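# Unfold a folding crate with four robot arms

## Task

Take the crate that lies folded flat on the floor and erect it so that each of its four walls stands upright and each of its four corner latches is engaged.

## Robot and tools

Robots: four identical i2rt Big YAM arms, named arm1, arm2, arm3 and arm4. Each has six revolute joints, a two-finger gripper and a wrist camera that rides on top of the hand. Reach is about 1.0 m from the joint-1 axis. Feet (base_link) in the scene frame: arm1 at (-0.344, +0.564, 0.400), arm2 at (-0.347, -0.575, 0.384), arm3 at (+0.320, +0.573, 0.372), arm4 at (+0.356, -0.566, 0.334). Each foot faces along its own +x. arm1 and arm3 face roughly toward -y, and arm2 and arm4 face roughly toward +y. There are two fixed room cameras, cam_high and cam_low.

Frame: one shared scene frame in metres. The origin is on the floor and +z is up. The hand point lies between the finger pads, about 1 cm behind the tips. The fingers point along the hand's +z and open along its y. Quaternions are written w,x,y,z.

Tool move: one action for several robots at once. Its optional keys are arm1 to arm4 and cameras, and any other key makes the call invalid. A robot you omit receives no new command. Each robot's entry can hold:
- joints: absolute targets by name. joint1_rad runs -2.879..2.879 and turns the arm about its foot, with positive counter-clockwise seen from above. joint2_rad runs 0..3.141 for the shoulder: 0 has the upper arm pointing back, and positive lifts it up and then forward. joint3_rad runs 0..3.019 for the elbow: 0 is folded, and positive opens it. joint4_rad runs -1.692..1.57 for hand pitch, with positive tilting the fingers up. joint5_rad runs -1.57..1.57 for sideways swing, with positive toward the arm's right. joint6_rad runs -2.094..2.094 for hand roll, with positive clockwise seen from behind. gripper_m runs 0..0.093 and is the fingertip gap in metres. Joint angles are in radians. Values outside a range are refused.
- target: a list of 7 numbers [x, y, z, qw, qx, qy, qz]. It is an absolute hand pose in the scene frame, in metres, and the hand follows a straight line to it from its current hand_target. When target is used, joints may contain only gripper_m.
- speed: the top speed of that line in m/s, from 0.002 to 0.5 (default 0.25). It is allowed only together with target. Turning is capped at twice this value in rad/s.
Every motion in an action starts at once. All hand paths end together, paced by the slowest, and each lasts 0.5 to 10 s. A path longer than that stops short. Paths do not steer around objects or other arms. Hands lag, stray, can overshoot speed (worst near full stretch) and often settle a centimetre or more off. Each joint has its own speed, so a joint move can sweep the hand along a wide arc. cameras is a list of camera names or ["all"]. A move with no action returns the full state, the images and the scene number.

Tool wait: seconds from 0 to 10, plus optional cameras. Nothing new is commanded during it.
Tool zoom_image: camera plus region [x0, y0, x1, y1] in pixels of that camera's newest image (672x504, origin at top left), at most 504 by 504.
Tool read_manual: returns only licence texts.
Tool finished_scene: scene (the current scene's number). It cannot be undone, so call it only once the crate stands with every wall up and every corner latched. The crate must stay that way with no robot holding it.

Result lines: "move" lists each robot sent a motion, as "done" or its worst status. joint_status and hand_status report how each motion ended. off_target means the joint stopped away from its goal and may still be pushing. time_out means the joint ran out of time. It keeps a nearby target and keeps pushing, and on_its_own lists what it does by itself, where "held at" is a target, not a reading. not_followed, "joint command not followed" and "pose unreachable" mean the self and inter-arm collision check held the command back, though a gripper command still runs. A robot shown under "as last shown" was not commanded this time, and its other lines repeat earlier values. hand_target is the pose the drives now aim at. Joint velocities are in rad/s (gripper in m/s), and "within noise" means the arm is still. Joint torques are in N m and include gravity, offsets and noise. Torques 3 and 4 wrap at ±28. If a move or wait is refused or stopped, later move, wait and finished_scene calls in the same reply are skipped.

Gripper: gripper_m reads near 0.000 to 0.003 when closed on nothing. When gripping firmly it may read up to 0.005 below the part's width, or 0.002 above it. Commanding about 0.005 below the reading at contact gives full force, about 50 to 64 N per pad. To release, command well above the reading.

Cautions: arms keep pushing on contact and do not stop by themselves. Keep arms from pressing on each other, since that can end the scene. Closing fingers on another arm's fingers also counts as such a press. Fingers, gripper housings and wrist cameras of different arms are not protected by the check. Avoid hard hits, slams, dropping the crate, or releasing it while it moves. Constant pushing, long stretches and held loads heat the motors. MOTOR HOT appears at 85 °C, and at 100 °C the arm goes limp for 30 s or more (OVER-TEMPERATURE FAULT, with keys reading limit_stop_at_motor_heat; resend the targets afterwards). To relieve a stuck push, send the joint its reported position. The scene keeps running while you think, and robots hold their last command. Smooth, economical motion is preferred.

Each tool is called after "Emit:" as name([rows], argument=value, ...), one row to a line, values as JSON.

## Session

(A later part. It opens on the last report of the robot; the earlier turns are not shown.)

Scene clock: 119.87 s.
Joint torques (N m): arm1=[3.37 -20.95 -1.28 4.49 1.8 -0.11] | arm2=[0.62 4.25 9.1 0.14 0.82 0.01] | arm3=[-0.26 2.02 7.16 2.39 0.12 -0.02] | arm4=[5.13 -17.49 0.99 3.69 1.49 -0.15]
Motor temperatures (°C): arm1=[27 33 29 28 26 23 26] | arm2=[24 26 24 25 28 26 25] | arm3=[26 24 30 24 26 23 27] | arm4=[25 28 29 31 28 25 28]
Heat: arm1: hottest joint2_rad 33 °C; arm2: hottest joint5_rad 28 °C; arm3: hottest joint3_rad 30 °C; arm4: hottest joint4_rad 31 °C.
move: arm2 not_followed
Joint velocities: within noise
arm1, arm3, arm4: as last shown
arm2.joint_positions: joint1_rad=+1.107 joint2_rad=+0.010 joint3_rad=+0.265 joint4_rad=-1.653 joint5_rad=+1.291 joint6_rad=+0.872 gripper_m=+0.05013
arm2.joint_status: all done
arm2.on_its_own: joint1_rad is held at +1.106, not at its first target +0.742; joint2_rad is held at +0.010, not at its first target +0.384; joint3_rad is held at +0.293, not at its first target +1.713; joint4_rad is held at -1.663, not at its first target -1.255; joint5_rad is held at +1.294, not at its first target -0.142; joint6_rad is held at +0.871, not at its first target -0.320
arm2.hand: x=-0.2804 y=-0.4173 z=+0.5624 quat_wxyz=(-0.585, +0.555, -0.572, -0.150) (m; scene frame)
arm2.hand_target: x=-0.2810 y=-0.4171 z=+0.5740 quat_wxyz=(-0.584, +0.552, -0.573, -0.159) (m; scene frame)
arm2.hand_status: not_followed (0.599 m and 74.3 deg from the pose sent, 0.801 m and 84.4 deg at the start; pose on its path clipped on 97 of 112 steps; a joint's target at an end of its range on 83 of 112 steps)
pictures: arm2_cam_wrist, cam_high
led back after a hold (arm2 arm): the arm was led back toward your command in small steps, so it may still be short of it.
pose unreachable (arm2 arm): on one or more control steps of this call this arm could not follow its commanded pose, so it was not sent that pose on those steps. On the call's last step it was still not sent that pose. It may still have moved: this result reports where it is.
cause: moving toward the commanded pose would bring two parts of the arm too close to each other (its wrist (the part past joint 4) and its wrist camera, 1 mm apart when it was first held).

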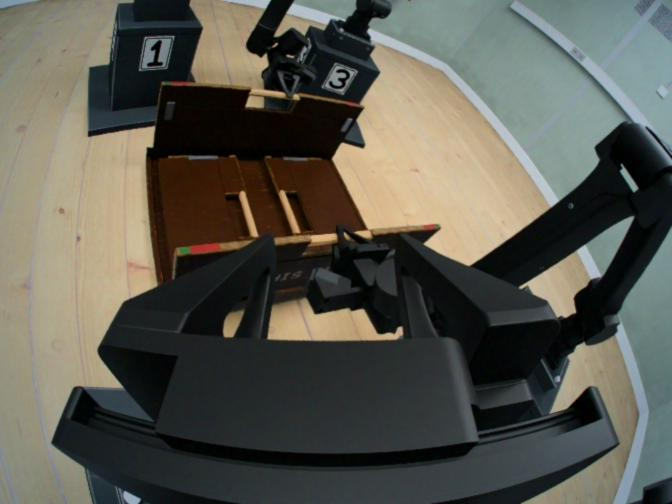

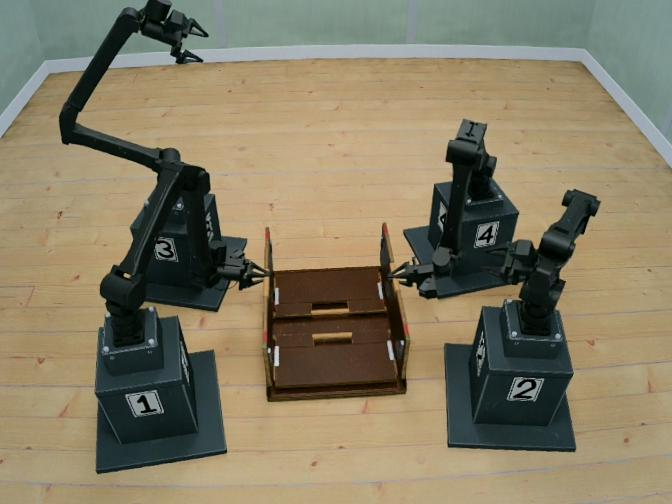

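Emit:
move(arm2={"joints":{"joint1_rad":0.5,"joint2_rad":0.8,"joint3_rad":1.3,"joint4_rad":-1.3,"joint5_rad":0.0,"joint6_rad":-0.48}})

Emit:
move(arm2={"joints":{"joint1_rad":-0.3,"joint2_rad":1.63,"joint3_rad":1.36,"joint4_rad":-1.3,"joint5_rad":0.0,"joint6_rad":-0.48}}, cameras=["arm2_cam_wrist","cam_high"])

Scene clock: 124.23 s.
Joint torques (N m): arm1=[4.13 -21.83 -1.24 4.51 1.81 -0.13] | arm2=[-0.91 -3.08 10.47 1.74 -0.13 -0.09] | arm3=[-0.67 1.44 7.2 2.36 0.17 0.03] | arm4=[5.13 -17.49 0.98 3.69 1.49 -0.15]
Motor temperatures (°C): arm1=[27 33 29 28 26 23 26] | arm2=[24 26 25 25 28 26 25] | arm3=[26 24 30 24 26 23 27] | arm4=[25 28 29 31 29 25 28]
Heat: arm1: hottest joint2_rad 33 °C; arm2: hottest joint5_rad 28 °C; arm3: hottest joint3_rad 30 °C; arm4: hottest joint4_rad 31 °C.
move: arm2 done
Joint velocities: within noise
arm1, arm3, arm4: as last shown
arm2.joint_positions: joint1_rad=+0.508 joint2_rad=+0.811 joint3_rad=+1.254 joint4_rad=-1.314 joint5_rad=+0.011 joint6_rad=-0.472 gripper_m=+0.05013
arm2.joint_status: all done
arm2.hand: x=-0.4589 y=-0.2809 z=+0.8101 quat_wxyz=(-0.258, +0.877, -0.336, -0.226) (m; scene frame)
arm2.hand_target: x=-0.4582 y=-0.2770 z=+0.8349 quat_wxyz=(-0.279, +0.868, -0.332, -0.243) (m; scene frame)
arm2.hand_status: not commanded
pictures: none

Scene clock: 126.10 s.
Joint torques (N m): arm1=[3.6 -21.71 -1.25 4.42 1.81 -0.12] | arm2=[0.32 -16.56 8.24 0.47 -0.07 -0.12] | arm3=[-1.14 1.03 7.08 2.25 0.13 0.03] | arm4=[5.19 -17.49 0.98 3.69 1.49 -0.15]
Motor temperatures (°C): arm1=[27 33 29 28 26 23 26] | arm2=[24 26 25 25 28 26 25] | arm3=[26 24 30 24 26 23 27] | arm4=[25 29 29 31 29 25 28]
Heat: arm1: hottest joint2_rad 33 °C; arm2: hottest joint5_rad 28 °C; arm3: hottest joint3_rad 30 °C; arm4: hottest joint4_rad 31 °C.
move: arm2 done
Joint velocities: within noise
arm1, arm3, arm4: as last shown
arm2.joint_positions: joint1_rad=-0.305 joint2_rad=+1.642 joint3_rad=+1.338 joint4_rad=-1.305 joint5_rad=+0.001 joint6_rad=-0.464 gripper_m=+0.05013
arm2.joint_status: all done
arm2.hand: x=-0.1446 y=-0.1489 z=+0.5259 quat_wxyz=(+0.017, +0.715, -0.699, +0.007) (m; scene frame)
arm2.hand_target: x=-0.1435 y=-0.1395 z=+0.5388 quat_wxyz=(-0.001, +0.720, -0.694, +0.000) (m; scene frame)
arm2.hand_status: not commanded
pictures: arm2_cam_wrist, cam_high

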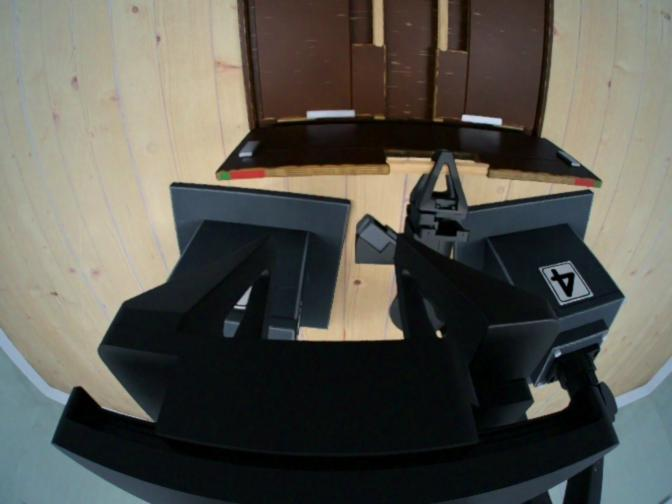

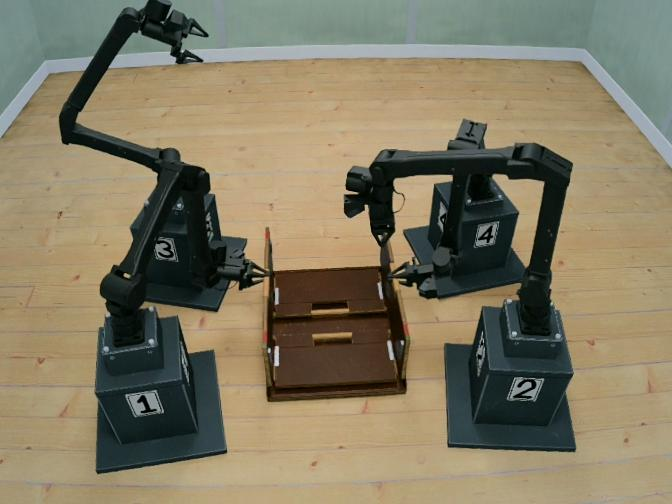

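Emit:
move(arm2={"target":[-0.05,0.01,0.2,0,0.7071,-0.7071,0],"speed":0.2}, cameras=["arm2_cam_wrist","cam_high"])

Scene clock: 130.07 s.
Joint torques (N m): arm1=[3.96 -21.54 -1.17 4.52 1.82 -0.11] | arm2=[-1.2 -24.18 7.94 0.29 -0.1 -0.07] | arm3=[-0.67 1.79 7.24 2.4 0.11 0.01] | arm4=[5.19 -17.49 0.98 3.7 1.49 -0.15]
Motor temperatures (°C): arm1=[27 33 29 28 26 23 26] | arm2=[24 26 25 25 28 26 25] | arm3=[26 24 30 24 26 23 27] | arm4=[25 29 29 31 29 25 28]
Heat: arm1: hottest joint2_rad 33 °C; arm2: hottest joint5_rad 28 °C; arm3: hottest joint3_rad 30 °C; arm4: hottest joint4_rad 31 °C.
move: arm2 off_target
Joint velocities: within noise
arm1, arm4: as last shown
arm2.joint_positions: joint1_rad=-0.329 joint2_rad=+2.473 joint3_rad=+1.734 joint4_rad=-0.867 joint5_rad=+0.001 joint6_rad=-0.464 gripper_m=+0.05013
arm2.joint_status: not commanded
arm2.hand: x=-0.0616 y=-0.0081 z=+0.1912 quat_wxyz=(+0.016, +0.707, -0.707, +0.006) (m; scene frame)
arm2.hand_target: x=-0.0490 y=+0.0056 z=+0.2000 quat_wxyz=(+0.000, +0.705, -0.709, +0.000) (m; scene frame)
arm2.hand_status: off_target (0.023 m and 2.0 deg from the pose sent, 0.375 m and 2.5 deg at the start)
arm3.joint_positions: joint1_rad=+0.368 joint2_rad=+0.508 joint3_rad=+1.375 joint4_rad=-1.360 joint5_rad=-0.070 joint6_rad=+0.635 gripper_m=+0.09396
arm3.joint_status: not commanded
arm3.hand: x=+0.3593 y=+0.3880 z=+0.9196 quat_wxyz=(-0.486, -0.725, -0.459, +0.167) (m; scene frame)
arm3.hand_target: x=+0.3588 y=+0.3913 z=+0.9281 quat_wxyz=(-0.494, -0.720, -0.456, +0.170) (m; scene frame)
arm3.hand_status: not commanded
pictures: arm2_cam_wrist, cam_high

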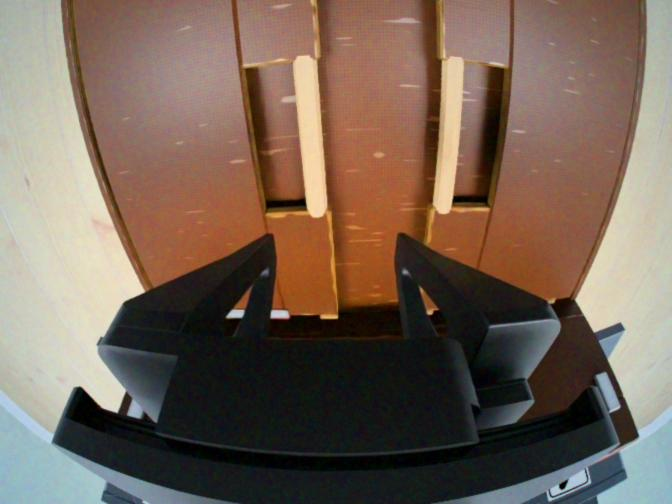

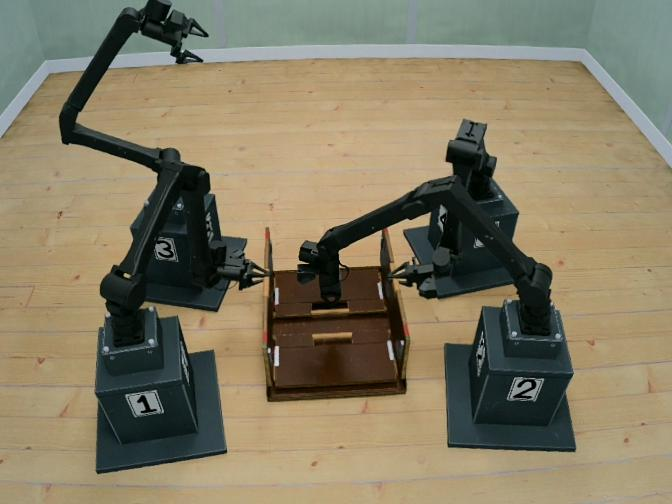

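Emit:
move(arm2={"target":[-0.072,0.010,0.11,0,0.7071,-0.7071,0],"speed":0.12}, cameras=["arm2_cam_wrist"])

Scene clock: 133.47 s.
Joint torques (N m): arm1=[3.78 -21.07 -1.07 4.37 1.81 -0.14] | arm2=[0.21 -24.29 7.23 0.7 -0.08 0.07] | arm3=[-0.38 2.02 7.23 2.28 0.11 0] | arm4=[5.13 -17.49 0.98 3.69 1.49 -0.15]
Motor temperatures (°C): arm1=[27 33 29 28 26 23 26] | arm2=[24 27 25 25 27 26 25] | arm3=[26 24 30 24 26 23 27] | arm4=[25 29 29 31 30 25 28]
Heat: arm1: hottest joint2_rad 33 °C; arm2: hottest joint2_rad 27 °C; arm3: hottest joint3_rad 30 °C; arm4: hottest joint4_rad 31 °C.
move: arm2 off_target
Joint velocities: within noise
arm1, arm3, arm4: as last shown
arm2.joint_positions: joint1_rad=-0.301 joint2_rad=+2.631 joint3_rad=+1.777 joint4_rad=-0.758 joint5_rad=+0.001 joint6_rad=-0.455 gripper_m=+0.05013
arm2.joint_status: not commanded
arm2.hand: x=-0.0809 y=-0.0082 z=+0.1049 quat_wxyz=(+0.019, +0.713, -0.701, +0.007) (m; scene frame)
arm2.hand_target: x=-0.0753 y=+0.0102 z=+0.1102 quat_wxyz=(+0.000, +0.712, -0.702, +0.000) (m; scene frame)
arm2.hand_status: off_target (0.021 m and 2.6 deg from the pose sent, 0.084 m and 2.0 deg at the start)
pictures: arm2_cam_wrist

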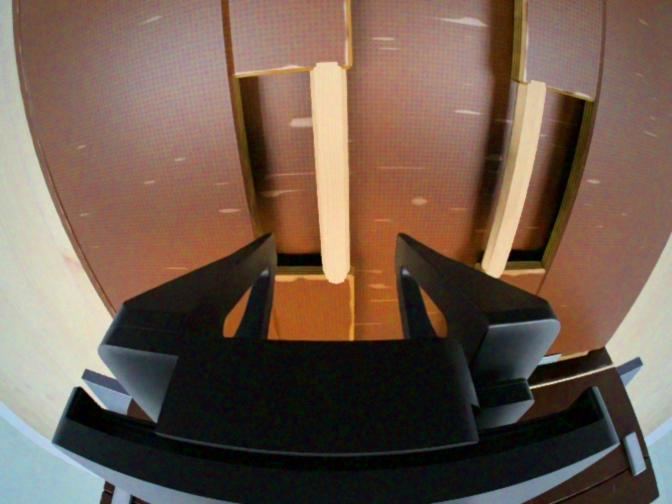

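Emit:
move(arm2={"target":[-0.068,0.010,0.045,0,0.7071,-0.7071,0],"speed":0.08}, cameras=["arm2_cam_wrist"])

Emit:
move(arm2={"joints":{"gripper_m":0.012}})

Scene clock: 136.67 s.
Joint torques (N m): arm1=[2.78 -21.01 -1.33 4.41 1.79 -0.09] | arm2=[-0.67 -24.41 6.97 0.66 -0.08 0.07] | arm3=[-0.67 2.26 7.19 2.36 0.14 -0.02] | arm4=[5.19 -17.49 0.98 3.69 1.49 -0.15]
Motor temperatures (°C): arm1=[27 33 29 28 26 23 26] | arm2=[24 27 25 25 27 26 25] | arm3=[26 24 30 24 26 23 27] | arm4=[25 29 28 31 30 25 28]
Heat: arm1: hottest joint2_rad 33 °C; arm2: hottest joint2_rad 27 °C; arm3: hottest joint3_rad 30 °C; arm4: hottest joint4_rad 31 °C.
move: arm2 off_target
Joint velocities: within noise
arm1, arm3, arm4: as last shown
arm2.joint_positions: joint1_rad=-0.301 joint2_rad=+2.774 joint3_rad=+1.881 joint4_rad=-0.714 joint5_rad=+0.001 joint6_rad=-0.452 gripper_m=+0.05013
arm2.joint_status: not commanded
arm2.hand: x=-0.0790 y=-0.0041 z=+0.0424 quat_wxyz=(+0.016, +0.712, -0.702, +0.006) (m; scene frame)
arm2.hand_target: x=-0.0684 y=+0.0092 z=+0.0452 quat_wxyz=(+0.000, +0.707, -0.707, +0.000) (m; scene frame)
arm2.hand_status: off_target (0.018 m and 2.2 deg from the pose sent, 0.064 m and 2.6 deg at the start)
pictures: arm2_cam_wrist

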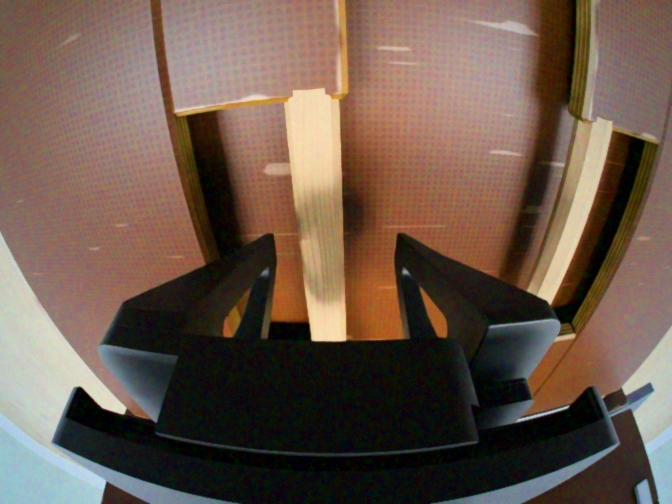

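Scene clock: 137.33 s.
Joint torques (N m): arm1=[3.66 -21.3 -1.29 4.38 1.8 -0.13] | arm2=[-0.91 -24.47 6.95 0.69 0.13 0.06] | arm3=[-0.26 1.44 7.2 2.43 0.14 0.02] | arm4=[5.19 -17.49 0.98 3.69 1.49 -0.15]
Motor temperatures (°C): arm1=[27 33 29 28 26 23 26] | arm2=[24 27 25 25 27 26 25] | arm3=[26 24 30 24 26 23 27] | arm4=[25 29 28 31 30 25 28]
Heat: arm1: hottest joint2_rad 33 °C; arm2: hottest joint2_rad 27 °C; arm3: hottest joint3_rad 30 °C; arm4: hottest joint4_rad 31 °C.
move: arm2 off_target
Joint velocities: within noise
arm1.joint_positions: joint1_rad=+0.887 joint2_rad=+2.561 joint3_rad=+0.888 joint4_rad=+1.292 joint5_rad=+1.060 joint6_rad=-1.238 gripper_m=+0.01742
arm1.joint_status: not commanded
arm1.hand: x=+0.0076 y=+0.1978 z=+0.2424 quat_wxyz=(+0.009, -0.005, -0.767, +0.642) (m; scene frame)
arm1.hand_target: x=+0.0205 y=+0.2126 z=+0.2632 quat_wxyz=(-0.004, -0.005, -0.754, +0.657) (m; scene frame)
arm1.hand_status: not commanded
arm2.joint_positions: joint1_rad=-0.296 joint2_rad=+2.774 joint3_rad=+1.881 joint4_rad=-0.716 joint5_rad=-0.013 joint6_rad=-0.452 gripper_m=+0.01512
arm2.joint_status: gripper_m off_target (ended at +0.01514, target +0.01200)
arm2.hand: x=-0.0840 y=-0.0023 z=+0.0424 quat_wxyz=(+0.019, +0.714, -0.700, +0.000) (m; scene frame)
arm2.hand_target: x=-0.0707 y=+0.0104 z=+0.0454 quat_wxyz=(+0.001, +0.708, -0.707, -0.004) (m; scene frame)
arm2.hand_status: not commanded
arm3, arm4: as last shown
pictures: none

Emit:
move(arm2={"joints":{"gripper_m":0.04}})

Emit:
move(arm2={"target":[-0.072,0.010,0.034,0,0.7071,-0.7071,0],"speed":0.05})

Emit:
move(arm2={"joints":{"gripper_m":0.011}}, cameras=["arm2_cam_wrist"])

Scene clock: 139.50 s.
Joint torques (N m): arm1=[3.72 -21.25 -1.1 4.49 1.78 -0.14] | arm2=[-0.62 -24.47 6.87 0.68 0.08 0.06] | arm3=[-0.15 1.67 7.31 2.29 0.15 -0.04] | arm4=[5.13 -17.49 0.98 3.7 1.49 -0.15]
Motor temperatures (°C): arm1=[27 33 29 28 27 23 26] | arm2=[24 27 25 25 27 26 25] | arm3=[26 24 30 24 26 23 27] | arm4=[25 29 28 31 30 25 28]
Heat: arm1: hottest joint2_rad 33 °C; arm2: hottest joint2_rad 27 °C; arm3: hottest joint3_rad 30 °C; arm4: hottest joint4_rad 31 °C.
move: arm2 done
Joint velocities: within noise
arm1, arm3: as last shown
arm2.joint_positions: joint1_rad=-0.301 joint2_rad=+2.774 joint3_rad=+1.883 joint4_rad=-0.714 joint5_rad=-0.002 joint6_rad=-0.450 gripper_m=+0.03980
arm2.joint_status: all done
arm2.hand: x=-0.0791 y=-0.0032 z=+0.0428 quat_wxyz=(+0.016, +0.712, -0.702, +0.005) (m; scene frame)
arm2.hand_target: x=-0.0670 y=+0.0091 z=+0.0456 quat_wxyz=(-0.001, +0.706, -0.708, +0.000) (m; scene frame)
arm2.hand_status: not commanded
arm4.joint_positions: joint1_rad=+0.879 joint2_rad=+2.331 joint3_rad=+0.823 joint4_rad=+1.061 joint5_rad=+1.065 joint6_rad=-1.176 gripper_m=+0.01603
arm4.joint_status: not commanded
arm4.hand: x=-0.0149 y=-0.1990 z=+0.2431 quat_wxyz=(-0.629, +0.777, -0.008, +0.007) (m; scene frame)
arm4.hand_target: x=-0.0245 y=-0.2151 z=+0.2582 quat_wxyz=(-0.643, +0.766, -0.004, -0.001) (m; scene frame)
arm4.hand_status: not commanded
pictures: none

Scene clock: 140.60 s.
Joint torques (N m): arm1=[4.01 -21.13 -1.33 4.51 1.79 -0.12] | arm2=[-0.56 -23.59 6.94 0.69 0.04 0.06] | arm3=[-0.26 2.08 7.16 2.24 0.14 0.05] | arm4=[5.19 -17.49 0.98 3.67 1.49 -0.15]
Motor temperatures (°C): arm1=[27 33 29 28 27 23 26] | arm2=[24 27 25 25 27 26 25] | arm3=[26 24 30 24 26 23 27] | arm4=[25 29 28 31 30 25 28]
Heat: arm1: hottest joint2_rad 33 °C; arm2: hottest joint2_rad 27 °C; arm3: hottest joint3_rad 30 °C; arm4: hottest joint4_rad 31 °C.
move: arm2 off_target
Joint velocities: within noise
arm1, arm3, arm4: as last shown
arm2.joint_positions: joint1_rad=-0.307 joint2_rad=+2.794 joint3_rad=+1.894 joint4_rad=-0.705 joint5_rad=-0.002 joint6_rad=-0.447 gripper_m=+0.03988
arm2.joint_status: not commanded
arm2.hand: x=-0.0762 y=-0.0060 z=+0.0330 quat_wxyz=(+0.016, +0.708, -0.706, +0.005) (m; scene frame)
arm2.hand_target: x=-0.0684 y=+0.0084 z=+0.0349 quat_wxyz=(-0.001, +0.705, -0.709, +0.000) (m; scene frame)
arm2.hand_status: off_target (0.017 m and 1.9 deg from the pose sent, 0.017 m and 2.1 deg at the start)
pictures: none

Scene clock: 141.30 s.
Joint torques (N m): arm1=[3.78 -21.25 -1.32 4.33 1.8 -0.11] | arm2=[-0.32 -24.35 6.95 0.72 0.01 0.11] | arm3=[-0.38 1.32 7.23 2.25 0.12 0.03] | arm4=[5.19 -17.49 0.98 3.69 1.49 -0.15]
Motor temperatures (°C): arm1=[27 33 29 28 27 23 26] | arm2=[24 27 25 25 27 26 25] | arm3=[26 24 30 24 26 23 27] | arm4=[25 29 28 31 30 25 28]
Heat: arm1: hottest joint2_rad 33 °C; arm2: hottest joint2_rad 27 °C; arm3: hottest joint3_rad 30 °C; arm4: hottest joint4_rad 31 °C.
move: arm2 off_target
Joint velocities: within noise
arm1, arm3, arm4: as last shown
arm2.joint_positions: joint1_rad=-0.295 joint2_rad=+2.797 joint3_rad=+1.894 joint4_rad=-0.706 joint5_rad=-0.009 joint6_rad=-0.452 gripper_m=+0.01721
arm2.joint_status: gripper_m off_target (ended at +0.01723, target +0.01100)
arm2.hand: x=-0.0850 y=-0.0040 z=+0.0312 quat_wxyz=(+0.019, +0.714, -0.700, +0.003) (m; scene frame)
arm2.hand_target: x=-0.0746 y=+0.0103 z=+0.0339 quat_wxyz=(+0.001, +0.708, -0.706, -0.003) (m; scene frame)
arm2.hand_status: not commanded
pictures: arm2_cam_wrist

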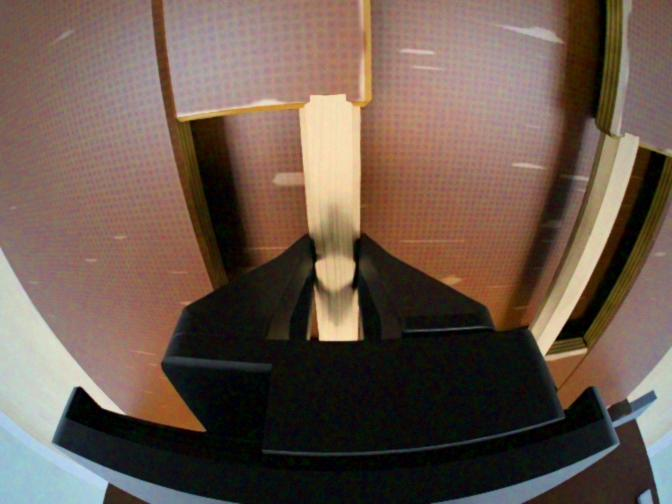

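Emit:
move(arm2={"target":[-0.082,0.010,0.097,-0.074,0.703,-0.703,0.074],"speed":0.12}, cameras=["cam_low"])

Emit:
move(arm2={"target":[-0.101,0.010,0.147,-0.153,0.690,-0.690,0.153],"speed":0.12}, cameras=["arm2_cam_wrist","cam_low","cam_high"])

Scene clock: 147.40 s.
Joint torques (N m): arm1=[3.66 -21.6 -1.05 4.49 1.79 -0.15] | arm2=[0.38 -28.1 4.29 0.39 0.68 0.3] | arm3=[-0.21 1.44 7.13 2.4 0.11 -0.02] | arm4=[5.13 -17.49 0.98 3.67 1.49 -0.15]
Motor temperatures (°C): arm1=[27 33 29 28 27 23 26] | arm2=[24 28 25 25 27 26 25] | arm3=[26 24 30 24 26 23 27] | arm4=[25 29 28 31 30 25 28]
Heat: arm1: hottest joint2_rad 33 °C; arm2: hottest joint2_rad 28 °C; arm3: hottest joint3_rad 30 °C; arm4: hottest joint4_rad 31 °C.
move: arm2 off_target
Joint velocities: within noise
arm1, arm3, arm4: as last shown
arm2.joint_positions: joint1_rad=-0.240 joint2_rad=+2.679 joint3_rad=+1.737 joint4_rad=-0.587 joint5_rad=+0.179 joint6_rad=-0.407 gripper_m=+0.01718
arm2.joint_status: not commanded
arm2.hand: x=-0.0874 y=-0.0041 z=+0.0694 quat_wxyz=(-0.054, +0.714, -0.694, +0.074) (m; scene frame)
arm2.hand_target: x=-0.0821 y=+0.0128 z=+0.0964 quat_wxyz=(-0.077, +0.704, -0.702, +0.071) (m; scene frame)
arm2.hand_status: off_target (0.031 m and 2.8 deg from the pose sent, 0.067 m and 13.5 deg at the start)
pictures: cam_low

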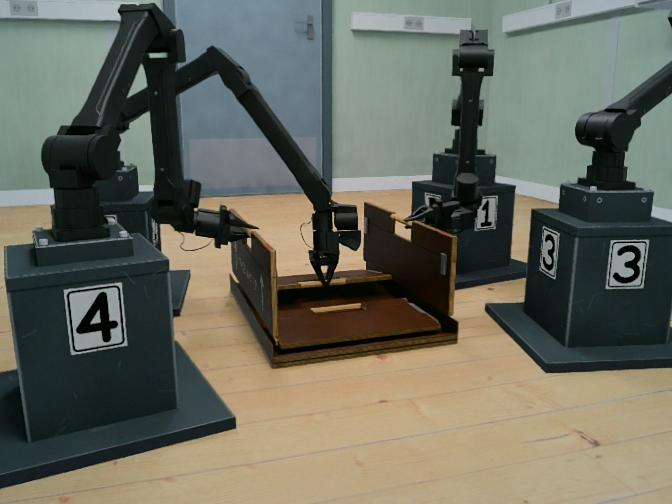

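Scene clock: 148.93 s.
Joint torques (N m): arm1=[3.66 -21.19 -1.14 4.52 1.79 -0.09] | arm2=[0.56 -27.4 4.11 0.35 0.8 0.29] | arm3=[-0.44 1.79 7.21 2.3 0.13 -0.03] | arm4=[5.19 -17.49 0.98 3.69 1.49 -0.15]
Motor temperatures (°C): arm1=[27 33 29 28 27 23 26] | arm2=[24 28 25 25 27 26 25] | arm3=[26 24 30 24 26 23 27] | arm4=[25 29 28 31 30 25 28]
Heat: arm1: hottest joint2_rad 33 °C; arm2: hottest joint2_rad 28 °C; arm3: hottest joint3_rad 30 °C; arm4: hottest joint4_rad 31 °C.
move: arm2 off_target
Joint velocities: within noise
arm1, arm4: as last shown
arm2.joint_positions: joint1_rad=-0.157 joint2_rad=+2.564 joint3_rad=+1.605 joint4_rad=-0.522 joint5_rad=+0.404 joint6_rad=-0.337 gripper_m=+0.01717
arm2.joint_status: not commanded
arm2.hand: x=-0.1024 y=-0.0045 z=+0.1193 quat_wxyz=(-0.131, +0.701, -0.683, +0.159) (m; scene frame)
arm2.hand_target: x=-0.1008 y=+0.0102 z=+0.1463 quat_wxyz=(-0.153, +0.690, -0.690, +0.154) (m; scene frame)
arm2.hand_status: off_target (0.031 m and 3.0 deg from the pose sent, 0.080 m and 14.8 deg at the start)
arm3.joint_positions: joint1_rad=+0.368 joint2_rad=+0.508 joint3_rad=+1.375 joint4_rad=-1.360 joint5_rad=-0.070 joint6_rad=+0.635 gripper_m=+0.09396
arm3.joint_status: not commanded
arm3.hand: x=+0.3593 y=+0.3880 z=+0.9196 quat_wxyz=(-0.486, -0.725, -0.459, +0.167) (m; scene frame)
arm3.hand_target: x=+0.3588 y=+0.3913 z=+0.9281 quat_wxyz=(-0.494, -0.720, -0.456, +0.170) (m; scene frame)
arm3.hand_status: not commanded
pictures: arm2_cam_wrist, cam_high, cam_low

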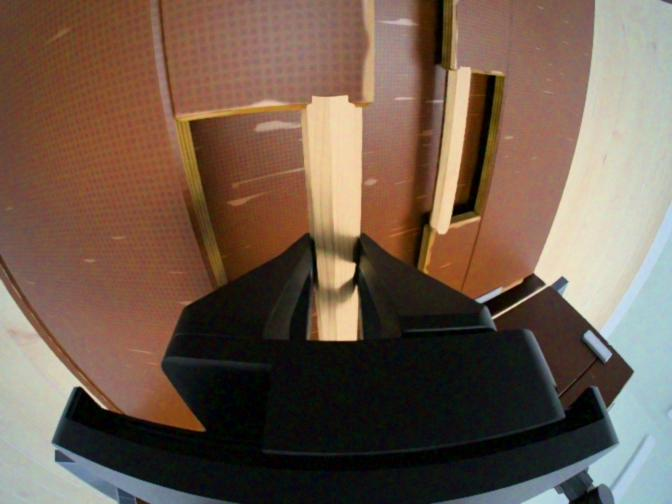

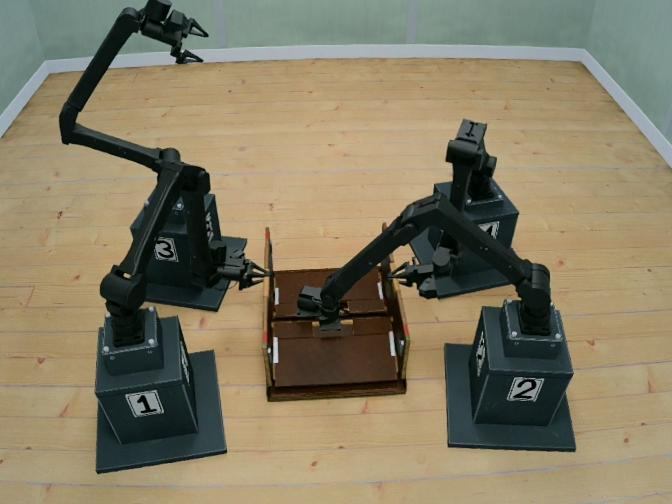

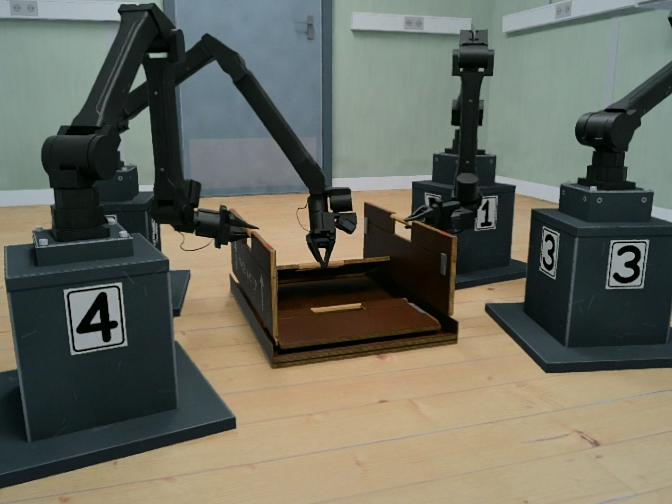

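Emit:
move(arm2={"target":[-0.134,0.010,0.190,-0.230,0.6686,-0.6686,0.230],"speed":0.12})

Emit:
move(arm2={"target":[-0.180,0.010,0.223,-0.299,0.641,-0.641,0.299],"speed":0.12}, cameras=["arm2_cam_wrist","cam_low","cam_high"])

Scene clock: 151.90 s.
Joint torques (N m): arm1=[3.55 -21.6 -1.33 4.48 1.79 -0.06] | arm2=[0.73 -26.7 4.19 0.25 0.93 0.3] | arm3=[-0.79 2.02 7.19 2.32 0.13 0.03] | arm4=[5.13 -17.49 0.96 3.67 1.48 -0.15]
Motor temperatures (°C): arm1=[27 33 29 28 27 23 26] | arm2=[24 28 25 25 28 26 25] | arm3=[26 24 30 24 26 23 27] | arm4=[25 29 28 31 30 25 28]
Heat: arm1: hottest joint2_rad 33 °C; arm2: hottest joint2_rad 28 °C; arm3: hottest joint3_rad 30 °C; arm4: hottest joint4_rad 31 °C.
move: arm2 off_target
Joint velocities: within noise
arm1, arm3, arm4: as last shown
arm2.joint_positions: joint1_rad=-0.060 joint2_rad=+2.490 joint3_rad=+1.521 joint4_rad=-0.502 joint5_rad=+0.637 joint6_rad=-0.248 gripper_m=+0.01715
arm2.joint_status: not commanded
arm2.hand: x=-0.1272 y=-0.0054 z=+0.1628 quat_wxyz=(-0.207, +0.677, -0.664, +0.240) (m; scene frame)
arm2.hand_target: x=-0.1280 y=+0.0076 z=+0.1890 quat_wxyz=(-0.228, +0.666, -0.671, +0.232) (m; scene frame)
arm2.hand_status: off_target (0.032 m and 3.0 deg from the pose sent, 0.079 m and 14.6 deg at the start)
pictures: none

Scene clock: 153.43 s.
Joint torques (N m): arm1=[3.78 -21.19 -1.29 4.55 1.84 -0.11] | arm2=[2.37 -25.82 4.71 -0.39 0.4 0.3] | arm3=[-0.5 2.02 7.19 2.29 0.09 -0.02] | arm4=[5.13 -17.49 0.98 3.69 1.49 -0.15]
Motor temperatures (°C): arm1=[27 33 29 28 27 23 26] | arm2=[24 28 25 25 28 26 25] | arm3=[26 24 30 24 26 23 27] | arm4=[25 29 28 31 31 25 28]
Heat: arm1: hottest joint2_rad 33 °C; arm2: hottest joint2_rad 28 °C; arm3: hottest joint3_rad 30 °C; arm4: hottest joint4_rad 31 °C.
move: arm2 off_target
Joint velocities: within noise
arm1, arm3, arm4: as last shown
arm2.joint_positions: joint1_rad=+0.052 joint2_rad=+2.461 joint3_rad=+1.495 joint4_rad=-0.567 joint5_rad=+0.875 joint6_rad=-0.113 gripper_m=+0.01714
arm2.joint_status: not commanded
arm2.hand: x=-0.1638 y=-0.0054 z=+0.2007 quat_wxyz=(-0.282, +0.644, -0.637, +0.317) (m; scene frame)
arm2.hand_target: x=-0.1784 y=+0.0097 z=+0.2228 quat_wxyz=(-0.298, +0.641, -0.640, +0.301) (m; scene frame)
arm2.hand_status: off_target (0.032 m and 2.9 deg from the pose sent, 0.082 m and 13.5 deg at the start)
pictures: arm2_cam_wrist, cam_high, cam_low

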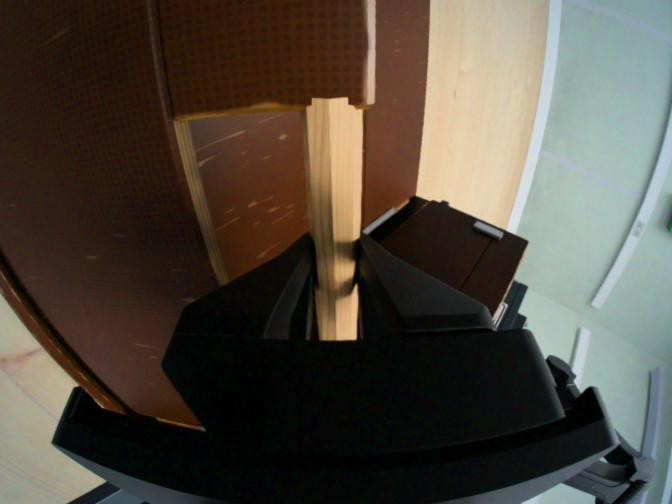

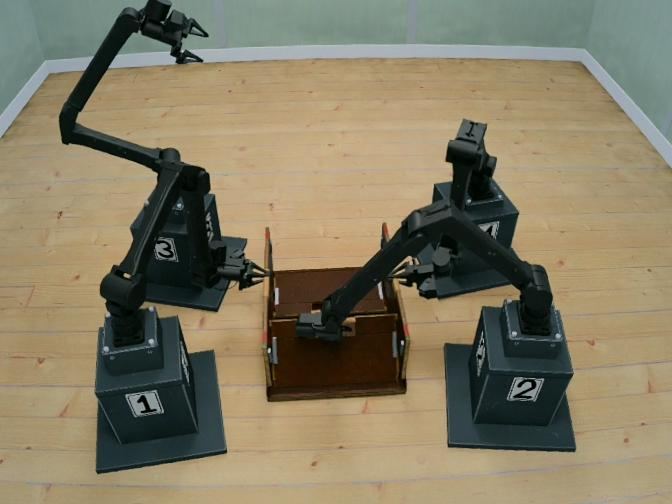

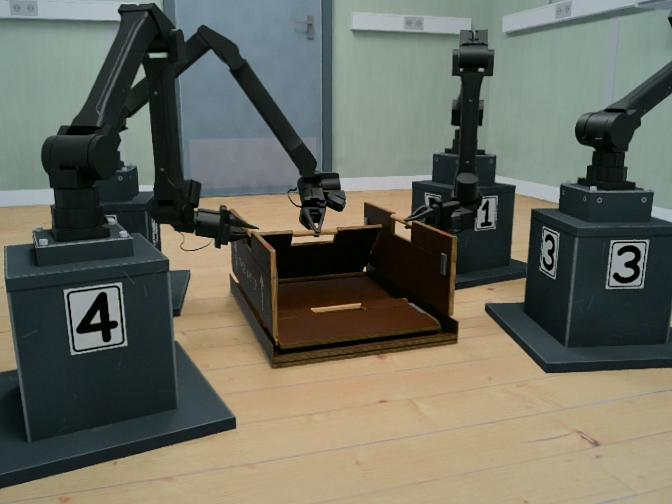

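Emit:
move(arm2={"target":[-0.236,0.010,0.263,-0.369,0.603,-0.603,0.369],"speed":0.12}, cameras=["arm2_cam_wrist","cam_low","cam_high"])

Scene clock: 157.40 s.
Joint torques (N m): arm1=[3.66 -21.07 -1.25 4.4 1.77 -0.12] | arm2=[0.79 -24.82 6.58 -0.85 1.12 0.3] | arm3=[-0.67 2.02 7.34 2.39 0.12 0.01] | arm4=[5.19 -17.49 0.96 3.69 1.46 -0.15]
Motor temperatures (°C): arm1=[27 33 29 28 27 23 26] | arm2=[24 28 25 25 28 26 25] | arm3=[26 24 30 24 26 23 27] | arm4=[25 29 28 31 31 25 28]
Heat: arm1: hottest joint2_rad 33 °C; arm2: hottest joint2_rad 28 °C; arm3: hottest joint3_rad 30 °C; arm4: hottest joint4_rad 31 °C.
move: arm2 off_target
Joint velocities: within noise
arm1.joint_positions: joint1_rad=+0.887 joint2_rad=+2.561 joint3_rad=+0.888 joint4_rad=+1.292 joint5_rad=+1.060 joint6_rad=-1.238 gripper_m=+0.01742
arm1.joint_status: not commanded
arm1.hand: x=+0.0076 y=+0.1978 z=+0.2424 quat_wxyz=(+0.009, -0.005, -0.767, +0.642) (m; scene frame)
arm1.hand_target: x=+0.0207 y=+0.2126 z=+0.2632 quat_wxyz=(-0.004, -0.004, -0.754, +0.657) (m; scene frame)
arm1.hand_status: not commanded
arm2.joint_positions: joint1_rad=+0.201 joint2_rad=+2.464 joint3_rad=+1.525 joint4_rad=-0.808 joint5_rad=+1.081 joint6_rad=+0.148 gripper_m=+0.01717
arm2.joint_status: not commanded
arm2.hand: x=-0.2288 y=-0.0084 z=+0.2377 quat_wxyz=(-0.352, +0.611, -0.598, +0.380) (m; scene frame)
arm2.hand_target: x=-0.2347 y=+0.0104 z=+0.2622 quat_wxyz=(-0.370, +0.602, -0.604, +0.368) (m; scene frame)
arm2.hand_status: off_target (0.032 m and 2.6 deg from the pose sent, 0.097 m and 13.1 deg at the start)
arm3, arm4: as last shown
arm4.hand_target: x=-0.0246 y=-0.2151 z=+0.2582 quat_wxyz=(-0.643, +0.766, -0.004, -0.001) (m; scene frame)
pictures: arm2_cam_wrist, cam_high, cam_low

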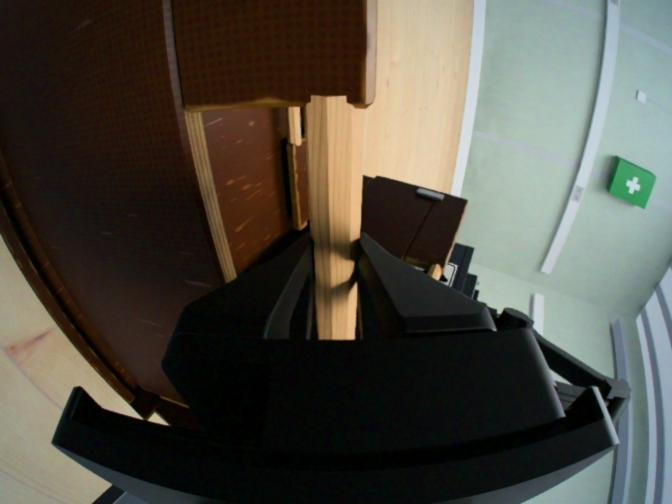

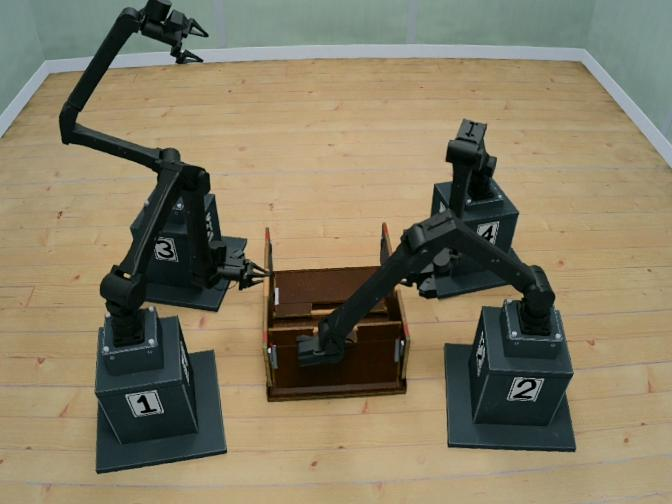

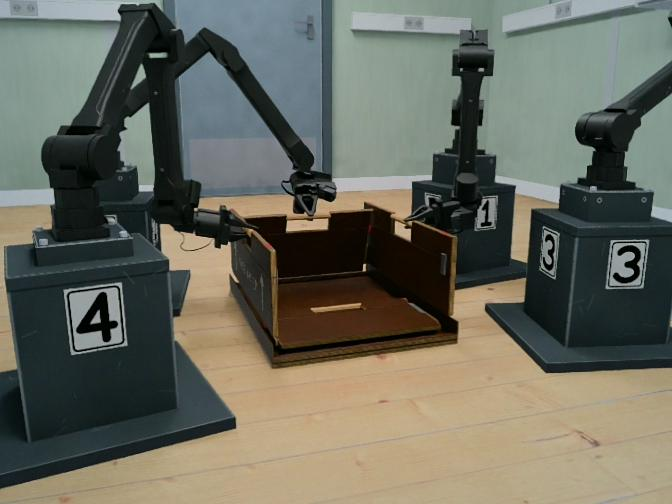

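Emit:
move(arm2={"target":[-0.295,0.010,0.279,-0.424,0.566,-0.566,0.424],"speed":0.1}, cameras=["arm2_cam_wrist","cam_low","cam_high"])

Emit:
zoom_image(camera="cam_high", region=[230, 200, 450, 420])

Emit:
zoom_image(camera="cam_low", region=[220, 170, 470, 375])

Scene clock: 164.77 s.
Joint torques (N m): arm1=[3.78 -21.19 -1.18 4.4 1.71 -0.13] | arm2=[2.43 -26.17 6.41 -1.84 0.95 0.27] | arm3=[-0.97 1.67 7.3 2.41 0.15 0] | arm4=[5.13 -17.44 0.98 3.69 1.44 -0.15]
Motor temperatures (°C): arm1=[27 33 28 28 27 23 26] | arm2=[24 29 25 25 28 26 26] | arm3=[26 24 30 24 26 23 27] | arm4=[25 29 28 31 31 25 28]
Heat: arm1: hottest joint2_rad 33 °C; arm2: hottest joint2_rad 29 °C; arm3: hottest joint3_rad 30 °C; arm4: hottest joint4_rad 31 °C.
move: arm2 off_target
Joint velocities: within noise
arm1.joint_positions: joint1_rad=+0.887 joint2_rad=+2.562 joint3_rad=+0.888 joint4_rad=+1.292 joint5_rad=+1.064 joint6_rad=-1.238 gripper_m=+0.01742
arm1.joint_status: not commanded
arm1.hand: x=+0.0067 y=+0.1980 z=+0.2418 quat_wxyz=(+0.011, -0.005, -0.767, +0.642) (m; scene frame)
arm1.hand_target: x=+0.0202 y=+0.2127 z=+0.2626 quat_wxyz=(-0.003, -0.004, -0.754, +0.657) (m; scene frame)
arm1.hand_status: not commanded
arm2.joint_positions: joint1_rad=+0.302 joint2_rad=+2.595 joint3_rad=+1.713 joint4_rad=-1.295 joint5_rad=+1.217 joint6_rad=+0.594 gripper_m=+0.01719
arm2.joint_status: not commanded
arm2.hand: x=-0.2753 y=-0.0087 z=+0.2488 quat_wxyz=(-0.405, +0.567, -0.566, +0.440) (m; scene frame)
arm2.hand_target: x=-0.2941 y=+0.0103 z=+0.2788 quat_wxyz=(-0.424, +0.565, -0.567, +0.424) (m; scene frame)
arm2.hand_status: off_target (0.041 m and 2.9 deg from the pose sent, 0.080 m and 11.6 deg at the start)
arm3: as last shown
arm4.joint_positions: joint1_rad=+0.879 joint2_rad=+2.331 joint3_rad=+0.823 joint4_rad=+1.061 joint5_rad=+1.067 joint6_rad=-1.176 gripper_m=+0.01603
arm4.joint_status: not commanded
arm4.hand: x=-0.0146 y=-0.1990 z=+0.2432 quat_wxyz=(-0.629, +0.777, -0.008, +0.007) (m; scene frame)
arm4.hand_target: x=-0.0244 y=-0.2151 z=+0.2583 quat_wxyz=(-0.643, +0.766, -0.004, -0.001) (m; scene frame)
arm4.hand_status: not commanded
pictures: arm2_cam_wrist, cam_high, cam_low

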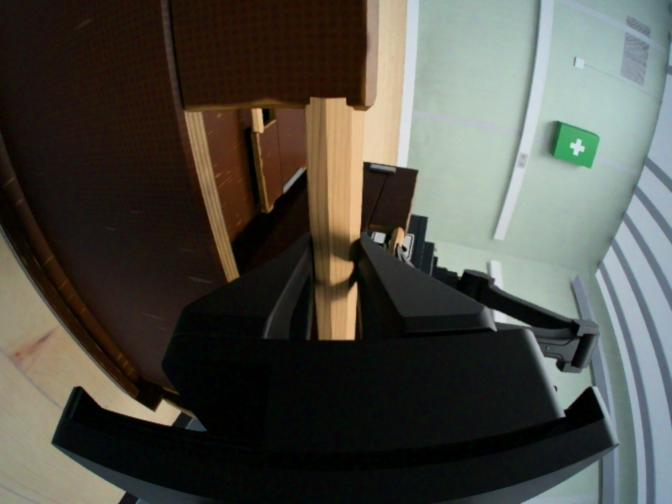

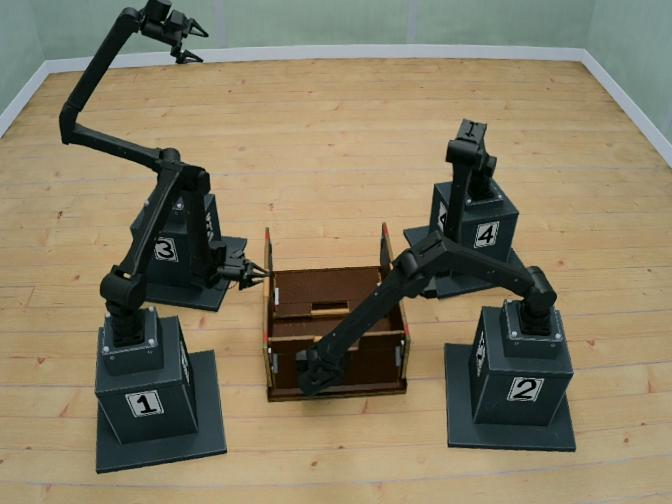

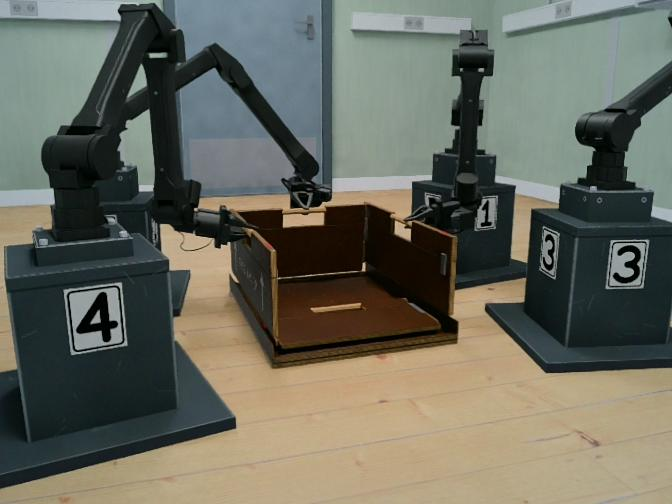

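Scaled by 2.291 from the camera's 672x504 image, which has a finer 960x720 frame.

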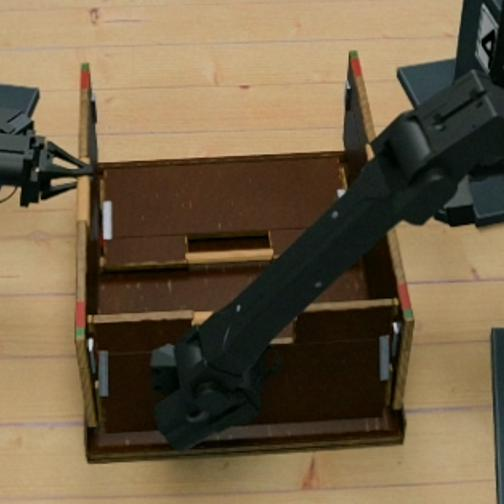

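Scaled by 2.016 from the camera's 672x504 image, which has a finer 960x720 frame.

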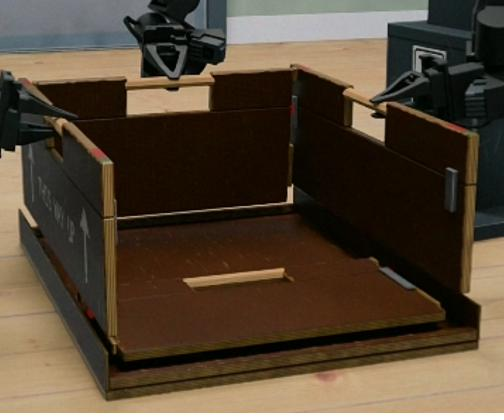

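Emit:
move(arm2={"target":[-0.325,0.010,0.278,-0.440,0.554,-0.554,0.440],"speed":0.08}, cameras=["arm2_cam_wrist","cam_low","cam_high"])

Emit:
zoom_image(camera="cam_high", region=[230, 200, 450, 420])

Emit:
zoom_image(camera="cam_low", region=[220, 170, 470, 375])

Scene clock: 167.70 s.
Joint torques (N m): arm1=[3.49 -21.48 -1.36 4.37 1.61 -0.1] | arm2=[3.19 -26.29 6.54 -2.26 0.5 0.23] | arm3=[-0.73 1.44 7.17 2.4 0.12 0.02] | arm4=[5.13 -17.49 0.96 3.64 1.44 -0.14]
Motor temperatures (°C): arm1=[27 33 28 28 27 23 26] | arm2=[24 30 25 25 28 26 26] | arm3=[26 24 30 24 26 23 27] | arm4=[25 30 27 31 31 25 28]
Heat: arm1: hottest joint2_rad 33 °C; arm2: hottest joint2_rad 30 °C; arm3: hottest joint3_rad 30 °C; arm4: hottest joint4_rad 31 °C.
move: arm2 off_target
Joint velocities: within noise
arm1.joint_positions: joint1_rad=+0.887 joint2_rad=+2.562 joint3_rad=+0.888 joint4_rad=+1.293 joint5_rad=+1.065 joint6_rad=-1.238 gripper_m=+0.01742
arm1.joint_status: not commanded
arm1.hand: x=+0.0065 y=+0.1980 z=+0.2421 quat_wxyz=(+0.011, -0.006, -0.766, +0.642) (m; scene frame)
arm1.hand_target: x=+0.0205 y=+0.2127 z=+0.2629 quat_wxyz=(-0.004, -0.004, -0.754, +0.657) (m; scene frame)
arm1.hand_status: not commanded
arm2.joint_positions: joint1_rad=+0.348 joint2_rad=+2.671 joint3_rad=+1.814 joint4_rad=-1.550 joint5_rad=+1.234 joint6_rad=+0.821 gripper_m=+0.01706
arm2.joint_status: not commanded
arm2.hand: x=-0.2995 y=-0.0100 z=+0.2491 quat_wxyz=(-0.422, +0.553, -0.552, +0.460) (m; scene frame)
arm2.hand_target: x=-0.3245 y=+0.0086 z=+0.2768 quat_wxyz=(-0.439, +0.555, -0.553, +0.440) (m; scene frame)
arm2.hand_status: off_target (0.043 m and 3.1 deg from the pose sent, 0.061 m and 4.5 deg at the start)
arm3: as last shown
arm4.joint_positions: joint1_rad=+0.879 joint2_rad=+2.332 joint3_rad=+0.823 joint4_rad=+1.061 joint5_rad=+1.067 joint6_rad=-1.176 gripper_m=+0.01603
arm4.joint_status: not commanded
arm4.hand: x=-0.0143 y=-0.1991 z=+0.2424 quat_wxyz=(-0.629, +0.777, -0.008, +0.008) (m; scene frame)
arm4.hand_target: x=-0.0241 y=-0.2151 z=+0.2575 quat_wxyz=(-0.643, +0.766, -0.004, +0.000) (m; scene frame)
arm4.hand_status: not commanded
pictures: arm2_cam_wrist, cam_high, cam_low

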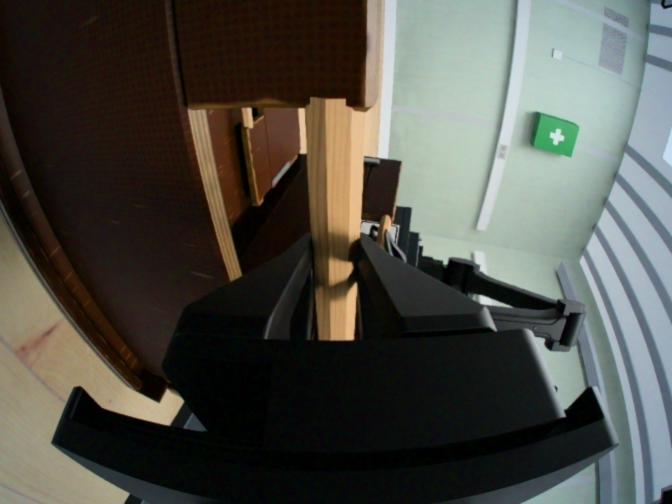

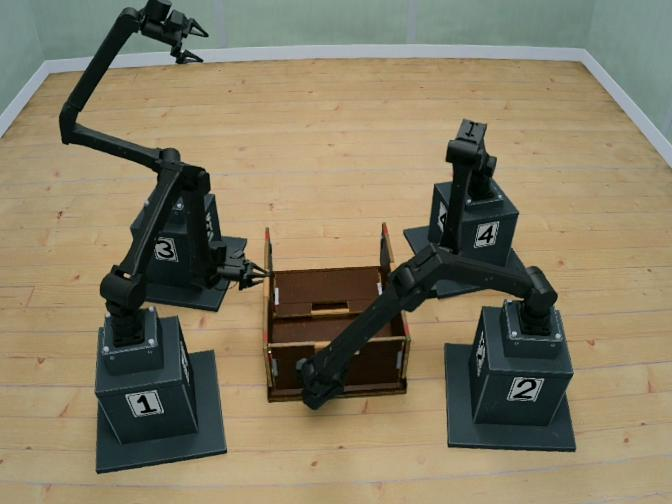

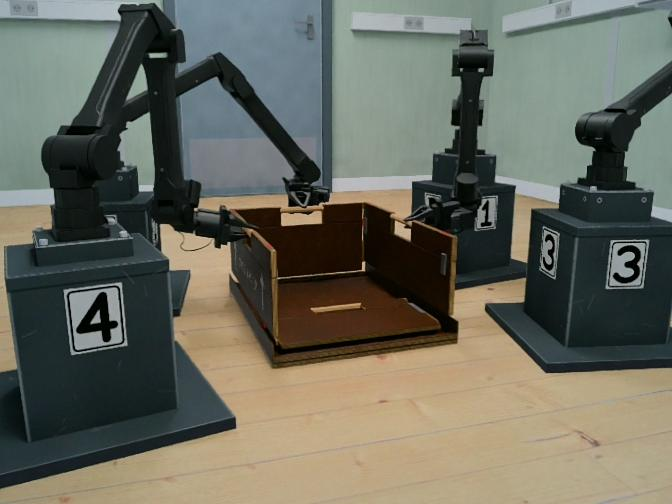

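Scaled by 2.291 from the camera's 672x504 image, which has a finer 960x720 frame.

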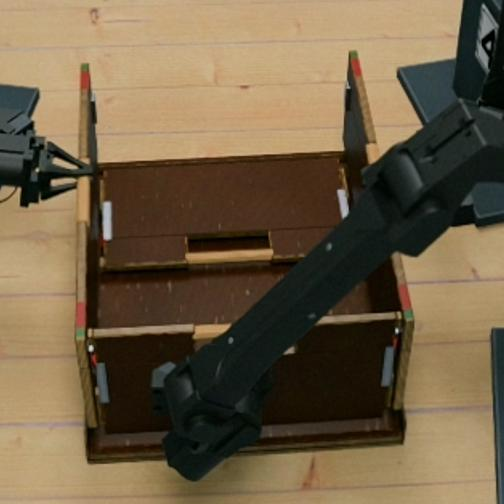

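Scaled by 2.016 from the camera's 672x504 image, which has a finer 960x720 frame.

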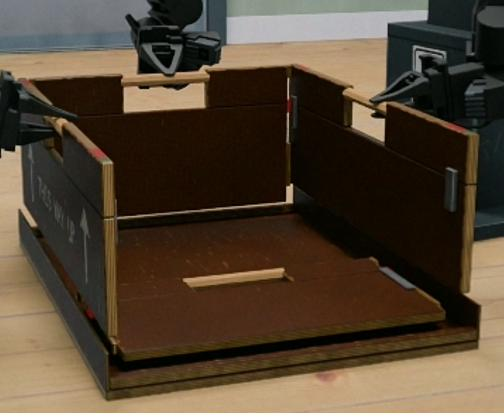

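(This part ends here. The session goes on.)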